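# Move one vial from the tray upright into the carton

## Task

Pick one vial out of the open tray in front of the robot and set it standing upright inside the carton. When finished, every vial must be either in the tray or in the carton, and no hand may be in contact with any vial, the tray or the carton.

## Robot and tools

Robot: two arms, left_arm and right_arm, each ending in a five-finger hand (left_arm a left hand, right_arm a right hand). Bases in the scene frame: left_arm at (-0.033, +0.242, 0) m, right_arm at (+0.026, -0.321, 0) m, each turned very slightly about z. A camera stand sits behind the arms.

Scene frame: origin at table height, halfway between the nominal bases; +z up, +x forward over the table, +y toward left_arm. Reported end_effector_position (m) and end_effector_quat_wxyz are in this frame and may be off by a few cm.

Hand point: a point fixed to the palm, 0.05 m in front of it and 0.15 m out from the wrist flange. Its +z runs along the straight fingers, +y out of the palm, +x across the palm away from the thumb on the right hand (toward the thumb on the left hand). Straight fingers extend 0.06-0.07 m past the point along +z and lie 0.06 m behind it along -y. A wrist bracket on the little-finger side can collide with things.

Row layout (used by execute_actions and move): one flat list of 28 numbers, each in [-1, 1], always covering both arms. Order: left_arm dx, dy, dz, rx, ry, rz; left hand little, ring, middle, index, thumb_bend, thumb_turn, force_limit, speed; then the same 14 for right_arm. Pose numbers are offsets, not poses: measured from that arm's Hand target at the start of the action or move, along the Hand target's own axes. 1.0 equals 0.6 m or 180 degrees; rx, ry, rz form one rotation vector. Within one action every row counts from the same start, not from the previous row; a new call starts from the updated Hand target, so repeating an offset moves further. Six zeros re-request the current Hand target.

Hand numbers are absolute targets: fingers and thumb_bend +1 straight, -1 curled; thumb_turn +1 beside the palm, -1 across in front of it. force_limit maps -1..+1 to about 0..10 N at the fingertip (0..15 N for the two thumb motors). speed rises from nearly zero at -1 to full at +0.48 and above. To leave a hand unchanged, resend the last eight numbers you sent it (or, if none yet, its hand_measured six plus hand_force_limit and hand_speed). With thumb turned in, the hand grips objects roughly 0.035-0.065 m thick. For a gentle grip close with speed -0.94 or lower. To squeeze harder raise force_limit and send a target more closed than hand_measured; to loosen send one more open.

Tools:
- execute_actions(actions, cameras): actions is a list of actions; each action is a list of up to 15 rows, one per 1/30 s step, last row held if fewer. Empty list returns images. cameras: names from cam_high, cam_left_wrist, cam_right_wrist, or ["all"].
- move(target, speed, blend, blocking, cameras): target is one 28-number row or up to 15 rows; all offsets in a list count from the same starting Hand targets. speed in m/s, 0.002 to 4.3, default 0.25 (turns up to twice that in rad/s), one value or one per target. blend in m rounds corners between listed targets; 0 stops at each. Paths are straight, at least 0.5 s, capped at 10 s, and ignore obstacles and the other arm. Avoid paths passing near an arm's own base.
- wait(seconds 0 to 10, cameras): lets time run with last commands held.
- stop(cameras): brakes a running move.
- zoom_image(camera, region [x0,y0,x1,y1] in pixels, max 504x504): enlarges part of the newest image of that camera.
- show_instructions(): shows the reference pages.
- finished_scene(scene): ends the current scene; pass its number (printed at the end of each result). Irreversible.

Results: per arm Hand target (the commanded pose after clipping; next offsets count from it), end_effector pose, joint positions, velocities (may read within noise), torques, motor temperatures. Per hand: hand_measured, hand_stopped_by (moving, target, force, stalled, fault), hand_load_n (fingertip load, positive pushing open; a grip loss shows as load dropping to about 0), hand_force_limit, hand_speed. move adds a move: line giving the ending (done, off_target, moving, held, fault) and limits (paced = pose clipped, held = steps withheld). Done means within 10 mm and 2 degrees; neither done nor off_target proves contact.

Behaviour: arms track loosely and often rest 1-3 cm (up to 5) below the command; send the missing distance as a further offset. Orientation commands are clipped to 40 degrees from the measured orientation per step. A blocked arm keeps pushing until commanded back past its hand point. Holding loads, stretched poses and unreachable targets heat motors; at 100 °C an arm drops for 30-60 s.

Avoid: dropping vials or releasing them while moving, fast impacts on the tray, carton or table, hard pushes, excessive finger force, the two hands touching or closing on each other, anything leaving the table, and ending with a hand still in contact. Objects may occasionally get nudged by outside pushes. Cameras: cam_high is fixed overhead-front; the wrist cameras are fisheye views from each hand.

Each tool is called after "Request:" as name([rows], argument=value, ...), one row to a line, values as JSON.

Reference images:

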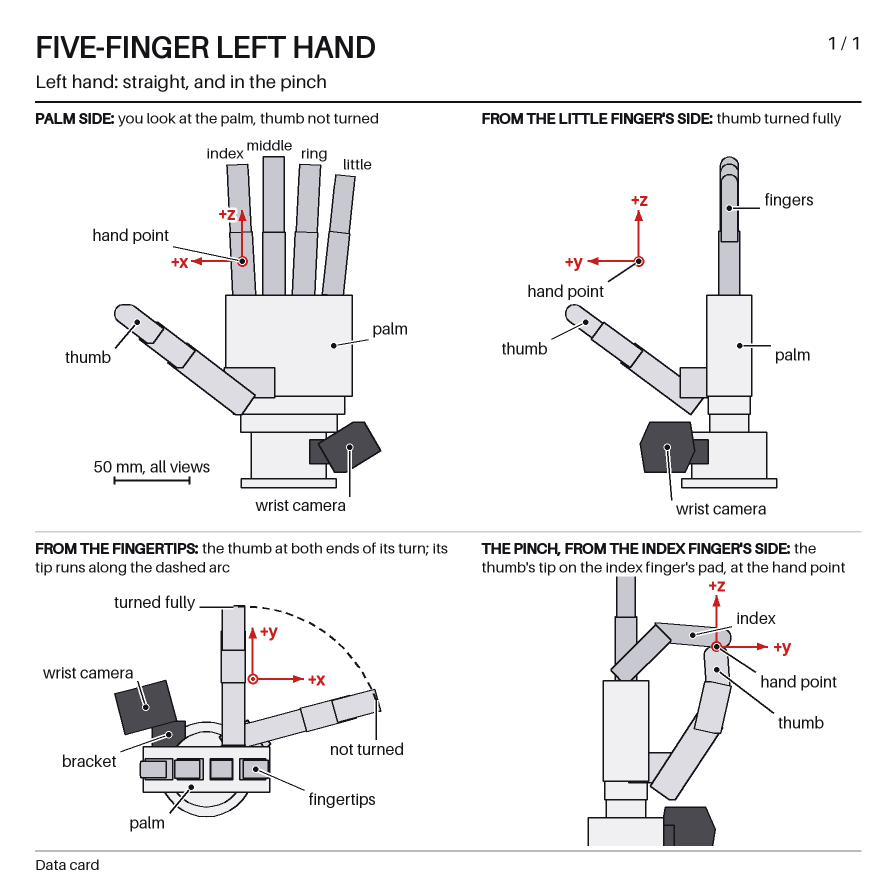

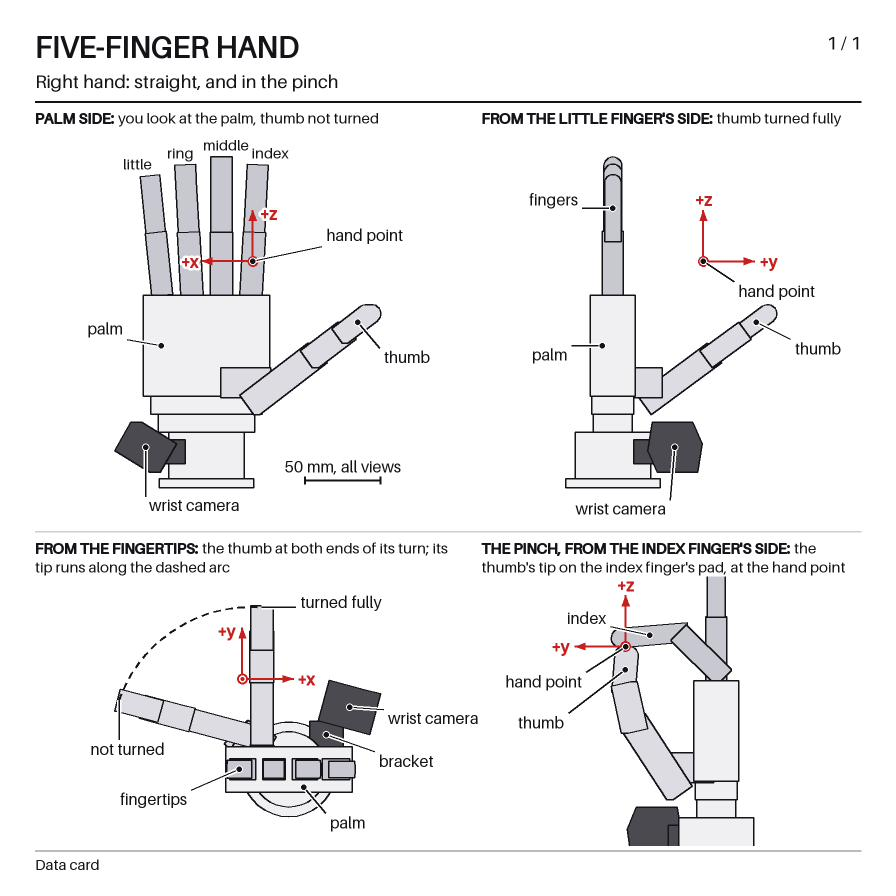

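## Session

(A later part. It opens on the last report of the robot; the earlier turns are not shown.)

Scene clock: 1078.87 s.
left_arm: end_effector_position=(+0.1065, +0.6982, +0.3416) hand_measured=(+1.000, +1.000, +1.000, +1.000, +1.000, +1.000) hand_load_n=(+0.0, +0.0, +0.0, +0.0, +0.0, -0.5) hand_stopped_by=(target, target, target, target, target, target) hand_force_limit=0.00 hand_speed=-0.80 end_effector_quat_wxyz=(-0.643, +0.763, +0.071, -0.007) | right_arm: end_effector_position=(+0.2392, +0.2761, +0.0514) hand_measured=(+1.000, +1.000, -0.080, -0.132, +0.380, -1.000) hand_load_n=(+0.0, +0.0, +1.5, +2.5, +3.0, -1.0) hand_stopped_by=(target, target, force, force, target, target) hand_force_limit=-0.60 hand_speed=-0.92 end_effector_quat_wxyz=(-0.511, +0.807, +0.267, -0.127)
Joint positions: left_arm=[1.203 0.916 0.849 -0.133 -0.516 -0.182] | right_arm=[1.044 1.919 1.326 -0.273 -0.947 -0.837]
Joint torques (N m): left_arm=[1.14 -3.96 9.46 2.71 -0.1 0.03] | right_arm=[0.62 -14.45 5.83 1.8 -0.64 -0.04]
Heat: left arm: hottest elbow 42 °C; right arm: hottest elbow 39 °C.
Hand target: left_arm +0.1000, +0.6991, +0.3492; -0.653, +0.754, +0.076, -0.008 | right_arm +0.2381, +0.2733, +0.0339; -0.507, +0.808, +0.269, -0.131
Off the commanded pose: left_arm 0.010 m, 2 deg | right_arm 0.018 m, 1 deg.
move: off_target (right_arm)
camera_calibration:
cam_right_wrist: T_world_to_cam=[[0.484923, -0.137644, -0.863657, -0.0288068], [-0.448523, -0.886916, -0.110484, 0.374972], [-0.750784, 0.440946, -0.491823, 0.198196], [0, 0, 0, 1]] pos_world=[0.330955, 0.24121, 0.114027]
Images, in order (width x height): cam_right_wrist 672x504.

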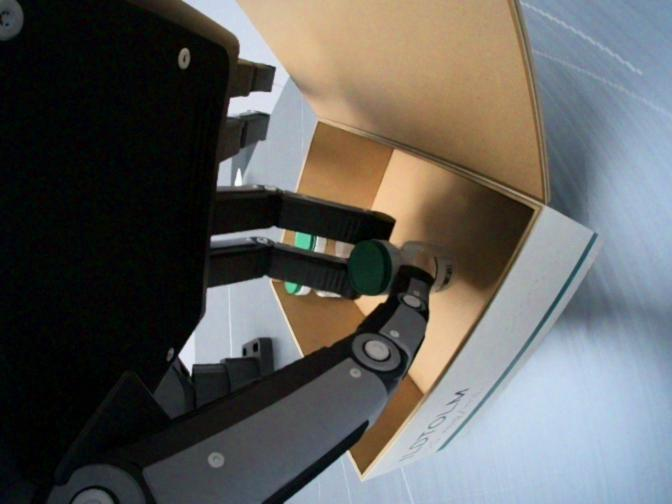

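Request:
execute_actions([
  [[0,0,0,0,0,0,1,1,1,1,1,1,0,-0.8,0.0004,-0.006,-0.003,0,0,0,1,1,0.06,0.04,0.5,-1,-0.6,-0.8]],
  [[0,0,0,0,0,0,1,1,1,1,1,1,0,-0.8,0,0,0,0,0,0,1,1,0.06,0.04,0.5,-1,-0.6,-0.8]],
], cameras=["cam_right_wrist"])

Request:
zoom_image(camera="cam_right_wrist", region=[280, 160, 520, 400])

Scene clock: 1098.13 s.
left_arm: end_effector_position=(+0.1065, +0.6982, +0.3416) hand_measured=(+1.000, +1.000, +1.000, +1.000, +1.000, +1.000) hand_load_n=(+0.0, +0.0, +0.0, +0.0, +0.0, +0.0) hand_stopped_by=(target, target, target, target, target, target) hand_force_limit=0.00 hand_speed=-0.80 end_effector_quat_wxyz=(-0.643, +0.763, +0.071, -0.007) | right_arm: end_effector_position=(+0.2392, +0.2761, +0.0514) hand_measured=(+1.000, +1.000, +0.060, +0.040, +0.500, -1.000) hand_load_n=(+0.0, +0.0, +0.0, +0.0, +0.0, +0.0) hand_stopped_by=(target, target, target, target, target, target) hand_force_limit=-0.60 hand_speed=-0.80 end_effector_quat_wxyz=(-0.511, +0.807, +0.267, -0.127)
Joint positions: left_arm=[1.203 0.916 0.849 -0.133 -0.516 -0.182] | right_arm=[1.044 1.919 1.326 -0.272 -0.947 -0.837]
Joint torques (N m): left_arm=[1.14 -3.84 9.48 2.73 -0.1 0.03] | right_arm=[0.21 -15.62 5.89 1.65 -0.65 -0.03]
Heat: left arm: hottest elbow 42 °C; right arm: hottest elbow 38 °C.
Hand target: left_arm +0.1000, +0.6991, +0.3492; -0.653, +0.754, +0.076, -0.008 | right_arm +0.2382, +0.2733, +0.0379; -0.507, +0.808, +0.269, -0.131
Off the commanded pose: left_arm 0.010 m, 2 deg | right_arm 0.014 m, 1 deg.
Step readings (end_effector_position of left_arm | right_arm):
0: (+0.1065, +0.6982, +0.3416) | (+0.2392, +0.2761, +0.0514)
1: (+0.1065, +0.6982, +0.3416) | (+0.2392, +0.2761, +0.0514)
2: (+0.1065, +0.6982, +0.3416) | (+0.2392, +0.2761, +0.0514)
4: (+0.1065, +0.6982, +0.3416) | (+0.2392, +0.2761, +0.0514)
8: (+0.1065, +0.6982, +0.3416) | (+0.2392, +0.2761, +0.0514)
15: (+0.1065, +0.6982, +0.3416) | (+0.2392, +0.2761, +0.0514)
16: (+0.1065, +0.6982, +0.3416) | (+0.2392, +0.2761, +0.0514)
17: (+0.1065, +0.6982, +0.3416) | (+0.2392, +0.2761, +0.0514)
19: (+0.1065, +0.6982, +0.3416) | (+0.2392, +0.2761, +0.0514)
23: (+0.1065, +0.6982, +0.3416) | (+0.2392, +0.2761, +0.0514)
30: (+0.1065, +0.6982, +0.3416) | (+0.2392, +0.2761, +0.0514)
camera_calibration:
cam_right_wrist: T_world_to_cam=[[0.485112, -0.1373, -0.863606, -0.028944], [-0.448496, -0.886874, -0.110933, 0.375093], [-0.750678, 0.441139, -0.491812, 0.19807], [0, 0, 0, 1]] pos_world=[0.330955, 0.24131, 0.114027]
Images, in order (width x height): cam_right_wrist 672x504.

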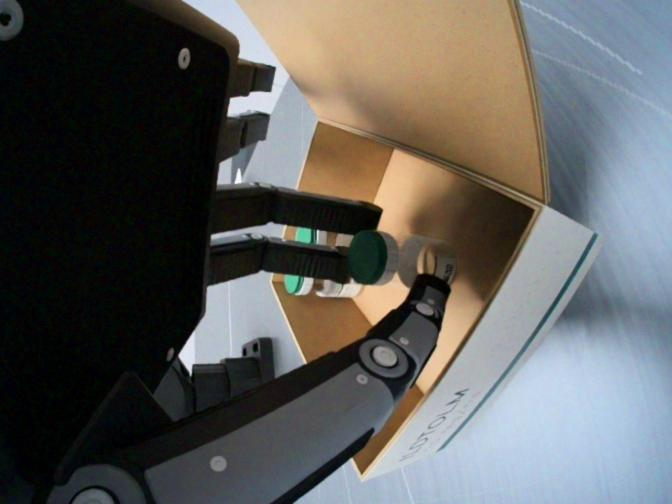

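Scaled by 2.100 from the camera's 672x504 image, which has a finer 960x720 frame.

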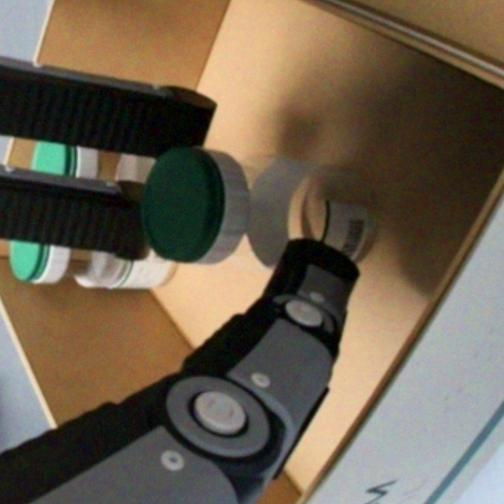

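Request:
execute_actions([
  [[0,0,0,0,0,0,1,1,1,1,1,1,0,-0.8,0,0,0,0,0,0,1,1,0.14,0.12,0.58,-1,-0.6,-0.7]],
], cameras=["cam_right_wrist"])

Request:
zoom_image(camera="cam_right_wrist", region=[280, 160, 520, 400])

Scene clock: 1115.63 s.
left_arm: end_effector_position=(+0.1065, +0.6982, +0.3416) hand_measured=(+1.000, +1.000, +1.000, +1.000, +1.000, +1.000) hand_load_n=(+0.0, +0.0, +0.0, +0.0, +0.0, -0.5) hand_stopped_by=(target, target, target, target, target, target) hand_force_limit=0.00 hand_speed=-0.80 end_effector_quat_wxyz=(-0.643, +0.763, +0.071, -0.007) | right_arm: end_effector_position=(+0.2392, +0.2761, +0.0514) hand_measured=(+1.000, +1.000, +0.140, +0.120, +0.580, -1.000) hand_load_n=(+0.0, +0.0, +0.0, +0.0, +0.0, +0.0) hand_stopped_by=(target, target, target, target, target, target) hand_force_limit=-0.60 hand_speed=-0.70 end_effector_quat_wxyz=(-0.511, +0.807, +0.267, -0.127)
Joint positions: left_arm=[1.203 0.916 0.849 -0.133 -0.516 -0.182] | right_arm=[1.044 1.919 1.326 -0.272 -0.947 -0.837]
Joint torques (N m): left_arm=[1.14 -3.96 9.47 2.74 -0.1 0.03] | right_arm=[0.5 -14.86 5.85 1.37 -0.68 -0.07]
Heat: left arm: hottest elbow 42 °C; right arm: hottest elbow 37 °C.
Hand target: left_arm +0.1000, +0.6991, +0.3492; -0.653, +0.754, +0.076, -0.008 | right_arm +0.2382, +0.2733, +0.0379; -0.507, +0.808, +0.269, -0.131
Off the commanded pose: left_arm 0.010 m, 2 deg | right_arm 0.014 m, 1 deg.
Step readings (end_effector_position of left_arm | right_arm):
0: (+0.1065, +0.6982, +0.3416) | (+0.2392, +0.2761, +0.0514)
1: (+0.1065, +0.6982, +0.3416) | (+0.2392, +0.2761, +0.0514)
2: (+0.1065, +0.6982, +0.3416) | (+0.2392, +0.2761, +0.0514)
4: (+0.1065, +0.6982, +0.3416) | (+0.2392, +0.2761, +0.0514)
8: (+0.1065, +0.6982, +0.3416) | (+0.2392, +0.2761, +0.0514)
15: (+0.1065, +0.6982, +0.3416) | (+0.2392, +0.2761, +0.0514)
camera_calibration:
cam_right_wrist: T_world_to_cam=[[0.485112, -0.1373, -0.863606, -0.028944], [-0.448496, -0.886874, -0.110933, 0.375093], [-0.750678, 0.441139, -0.491812, 0.19807], [0, 0, 0, 1]] pos_world=[0.330955, 0.24131, 0.114027]
Images, in order (width x height): cam_right_wrist 672x504.

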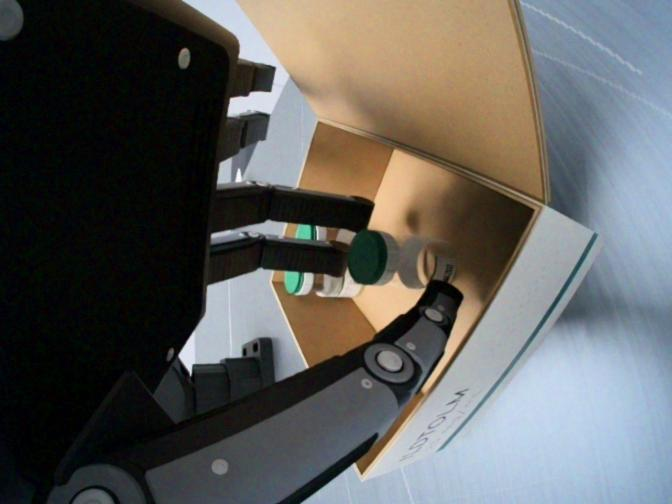

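Scaled by 2.100 from the camera's 672x504 image, which has a finer 960x720 frame.

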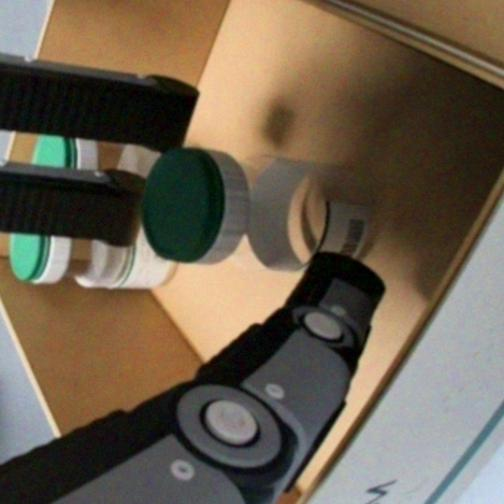

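Request:
move(target=[0,0,0,0,0,0,1,1,1,1,1,1,0,-0.8,0.0065,-0.0265,-0.011,0,0,0,1,1,0.14,0.12,0.58,-1,-0.6,-0.7], speed=0.05)

Scene clock: 1135.50 s.
left_arm: end_effector_position=(+0.1065, +0.6982, +0.3416) hand_measured=(+1.000, +1.000, +1.000, +1.000, +1.000, +1.000) hand_load_n=(+0.0, +0.0, +0.0, +0.0, +0.0, +0.0) hand_stopped_by=(target, target, target, target, target, target) hand_force_limit=0.00 hand_speed=-0.80 end_effector_quat_wxyz=(-0.643, +0.763, +0.071, -0.007) | right_arm: end_effector_position=(+0.2360, +0.2711, +0.0489) hand_measured=(+1.000, +1.000, +0.140, +0.120, +0.580, -1.000) hand_load_n=(+0.0, +0.0, +0.0, +0.0, +0.0, +0.0) hand_stopped_by=(target, target, target, target, target, target) hand_force_limit=-0.60 hand_speed=-0.70 end_effector_quat_wxyz=(-0.503, +0.812, +0.261, -0.137)
Joint positions: left_arm=[1.203 0.916 0.849 -0.133 -0.516 -0.182] | right_arm=[1.044 1.919 1.326 -0.302 -0.947 -0.837]
Joint torques (N m): left_arm=[1.08 -4.01 9.46 2.73 -0.1 0.02] | right_arm=[-0.26 -16.79 7.36 0.91 -0.62 -0.07]
Heat: left arm: hottest elbow 42 °C; right arm: hottest elbow 37 °C.
Hand target: left_arm +0.1000, +0.6991, +0.3492; -0.653, +0.754, +0.076, -0.008 | right_arm +0.2398, +0.2760, +0.0553; -0.507, +0.808, +0.269, -0.131
Off the commanded pose: left_arm 0.010 m, 2 deg | right_arm 0.009 m, 1 deg.
move: done

Request:
move(target=[0,0,0,0,0,0,1,1,1,1,1,1,0,-0.8,0.007,-0.0265,-0.01,0,0,0,1,1,0.2,0.15,0.6,-1,-0.6,-0.7], speed=0.05, cameras=["cam_right_wrist"])

Request:
zoom_image(camera="cam_right_wrist", region=[280, 160, 520, 400])

Scene clock: 1144.57 s.
left_arm: end_effector_position=(+0.1065, +0.6982, +0.3416) hand_measured=(+1.000, +1.000, +1.000, +1.000, +1.000, +1.000) hand_load_n=(+0.0, +0.0, +0.0, +0.0, +0.0, +0.0) hand_stopped_by=(target, target, target, target, target, target) hand_force_limit=0.00 hand_speed=-0.80 end_effector_quat_wxyz=(-0.643, +0.763, +0.071, -0.007) | right_arm: end_effector_position=(+0.2314, +0.2639, +0.0458) hand_measured=(+1.000, +1.000, +0.200, +0.150, +0.600, -1.000) hand_load_n=(+0.0, +0.0, +0.0, +0.0, +0.0, -0.5) hand_stopped_by=(target, target, target, target, target, target) hand_force_limit=-0.60 hand_speed=-0.70 end_effector_quat_wxyz=(-0.492, +0.819, +0.253, -0.151)
Joint positions: left_arm=[1.203 0.916 0.849 -0.133 -0.516 -0.182] | right_arm=[1.044 1.919 1.326 -0.344 -0.947 -0.837]
Joint torques (N m): left_arm=[1.08 -3.9 9.48 2.71 -0.1 0.03] | right_arm=[1.32 -17.61 9.25 0.81 -0.66 -0.05]
Heat: left arm: hottest elbow 42 °C; right arm: hottest elbow 38 °C.
Hand target: left_arm +0.1000, +0.6991, +0.3492; -0.653, +0.754, +0.076, -0.008 | right_arm +0.2413, +0.2793, +0.0724; -0.507, +0.808, +0.269, -0.131
Off the commanded pose: left_arm 0.010 m, 2 deg | right_arm 0.032 m, 4 deg.
move: off_target (right_arm)
camera_calibration:
cam_right_wrist: T_world_to_cam=[[0.451307, -0.18998, -0.871911, -0.00960204], [-0.451398, -0.891452, -0.0394095, 0.358709], [-0.76978, 0.411365, -0.488075, 0.206949], [0, 0, 0, 1]] pos_world=[0.325559, 0.232816, 0.106771]
Images, in order (width x height): cam_right_wrist 672x504.

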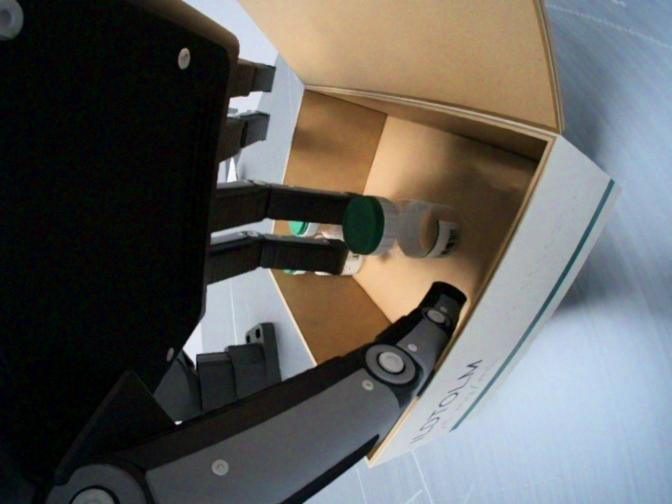

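Scaled by 2.100 from the camera's 672x504 image, which has a finer 960x720 frame.

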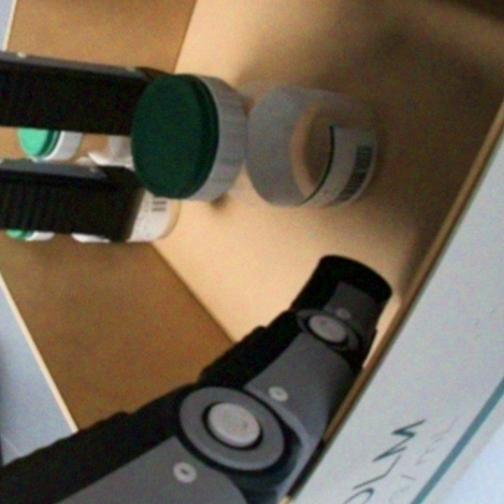

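Request:
move(target=[0,0,0,0,0,0,1,1,1,1,1,1,0,-0.8,0.0137,-0.0383,-0.0143,0,0,0,1,1,0.2,0.15,0.6,-1,-0.6,-0.7], speed=0.05, cameras=["cam_right_wrist"])

Scene clock: 1165.97 s.
left_arm: end_effector_position=(+0.1065, +0.6982, +0.3416) hand_measured=(+1.000, +1.000, +1.000, +1.000, +1.000, +1.000) hand_load_n=(+0.0, +0.0, +0.0, +0.0, +0.0, -0.5) hand_stopped_by=(target, target, target, target, target, target) hand_force_limit=0.00 hand_speed=-0.80 end_effector_quat_wxyz=(-0.643, +0.763, +0.071, -0.007) | right_arm: end_effector_position=(+0.2343, +0.2684, +0.0690) hand_measured=(+1.000, +1.000, +0.200, +0.150, +0.600, -1.000) hand_load_n=(+0.0, +0.0, +0.0, +0.0, +0.0, +0.0) hand_stopped_by=(target, target, target, target, target, target) hand_force_limit=-0.60 hand_speed=-0.70 end_effector_quat_wxyz=(-0.491, +0.820, +0.252, -0.152)
Joint positions: left_arm=[1.203 0.916 0.849 -0.133 -0.516 -0.182] | right_arm=[1.044 1.9 1.369 -0.411 -0.947 -0.837]
Joint torques (N m): left_arm=[1.03 -3.96 9.48 2.74 -0.1 0.03] | right_arm=[0.79 -17.14 9.91 0.84 -0.71 -0.1]
Heat: left arm: hottest elbow 42 °C; right arm: hottest elbow 40 °C.
Hand target: left_arm +0.1000, +0.6991, +0.3492; -0.653, +0.754, +0.076, -0.008 | right_arm +0.2453, +0.2854, +0.0971; -0.507, +0.808, +0.269, -0.131
Off the commanded pose: left_arm 0.010 m, 2 deg | right_arm 0.035 m, 4 deg.
move: off_target (right_arm)
camera_calibration:
cam_right_wrist: T_world_to_cam=[[0.449122, -0.193393, -0.872289, 0.0116723], [-0.451534, -0.891575, -0.0348155, 0.36473], [-0.770978, 0.409505, -0.487749, 0.21935], [0, 0, 0, 1]] pos_world=[0.328559, 0.237616, 0.129867]
Images, in order (width x height): cam_right_wrist 672x504.

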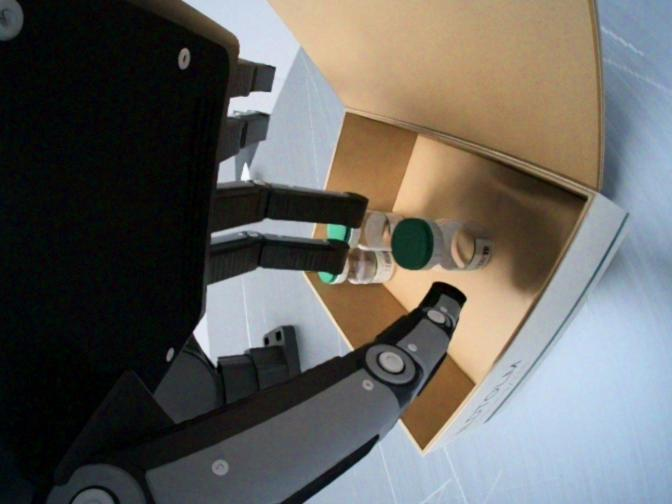

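Request:
move(target=[0,0,0,0,0,0,1,1,1,1,1,1,0,-0.8,0.015,-0.222,-0.112,0,0,0,1,1,0.2,0.15,0.6,-1,-0.6,-0.7], speed=0.15, cameras=["cam_high", "cam_right_wrist"])

Scene clock: 1173.90 s.
left_arm: end_effector_position=(+0.1065, +0.6982, +0.3416) hand_measured=(+1.000, +1.000, +1.000, +1.000, +1.000, +1.000) hand_load_n=(+0.0, +0.0, +0.0, +0.0, +0.0, +0.0) hand_stopped_by=(target, target, target, target, target, target) hand_force_limit=0.00 hand_speed=-0.80 end_effector_quat_wxyz=(-0.643, +0.763, +0.071, -0.007) | right_arm: end_effector_position=(+0.2377, +0.2737, +0.2175) hand_measured=(+1.000, +1.000, +0.200, +0.150, +0.600, -1.000) hand_load_n=(+0.0, +0.0, +0.0, +0.0, +0.0, +0.0) hand_stopped_by=(target, target, target, target, target, target) hand_force_limit=-0.60 hand_speed=-0.70 end_effector_quat_wxyz=(-0.491, +0.820, +0.253, -0.152)
Joint positions: left_arm=[1.203 0.916 0.849 -0.133 -0.516 -0.182] | right_arm=[1.044 1.781 1.611 -0.769 -0.947 -0.837]
Joint torques (N m): left_arm=[1.14 -3.9 9.47 2.73 -0.1 0.02] | right_arm=[0.91 -15.97 11.21 0.54 -0.61 -0.04]
Heat: left arm: hottest elbow 42 °C; right arm: hottest elbow 40 °C.
Hand target: left_arm +0.1000, +0.6991, +0.3492; -0.653, +0.754, +0.076, -0.008 | right_arm +0.2452, +0.2856, +0.2466; -0.507, +0.808, +0.269, -0.131
Off the commanded pose: left_arm 0.010 m, 2 deg | right_arm 0.032 m, 4 deg.
move: off_target (right_arm)
camera_calibration:
cam_right_wrist: T_world_to_cam=[[0.450053, -0.191981, -0.872121, 0.139988], [-0.451483, -0.891523, -0.0367336, 0.376576], [-0.770464, 0.41028, -0.487909, 0.291959], [0, 0, 0, 1]] pos_world=[0.331959, 0.242816, 0.278369]
Images, in order (width x height): cam_high 672x504, cam_right_wrist 672x504.

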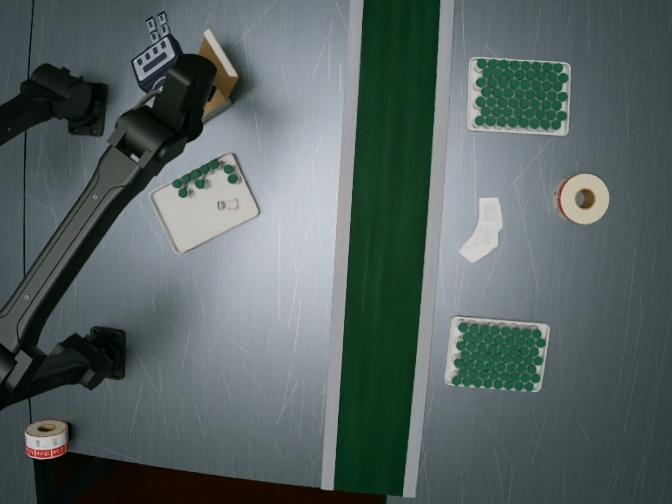

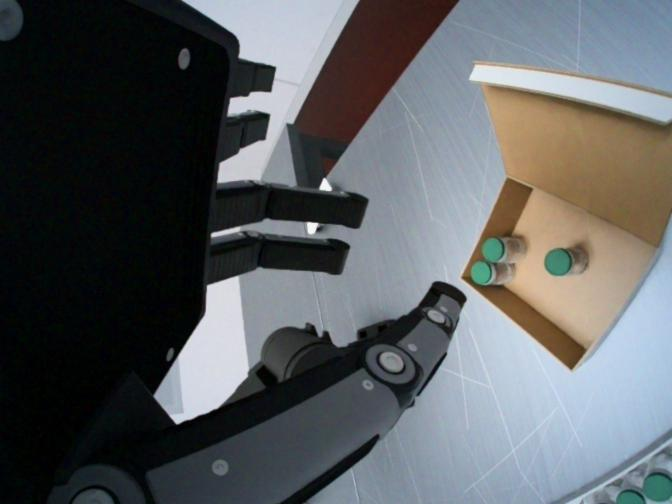

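Request:
finished_scene(scene=1)

The scene is finished: the task was done.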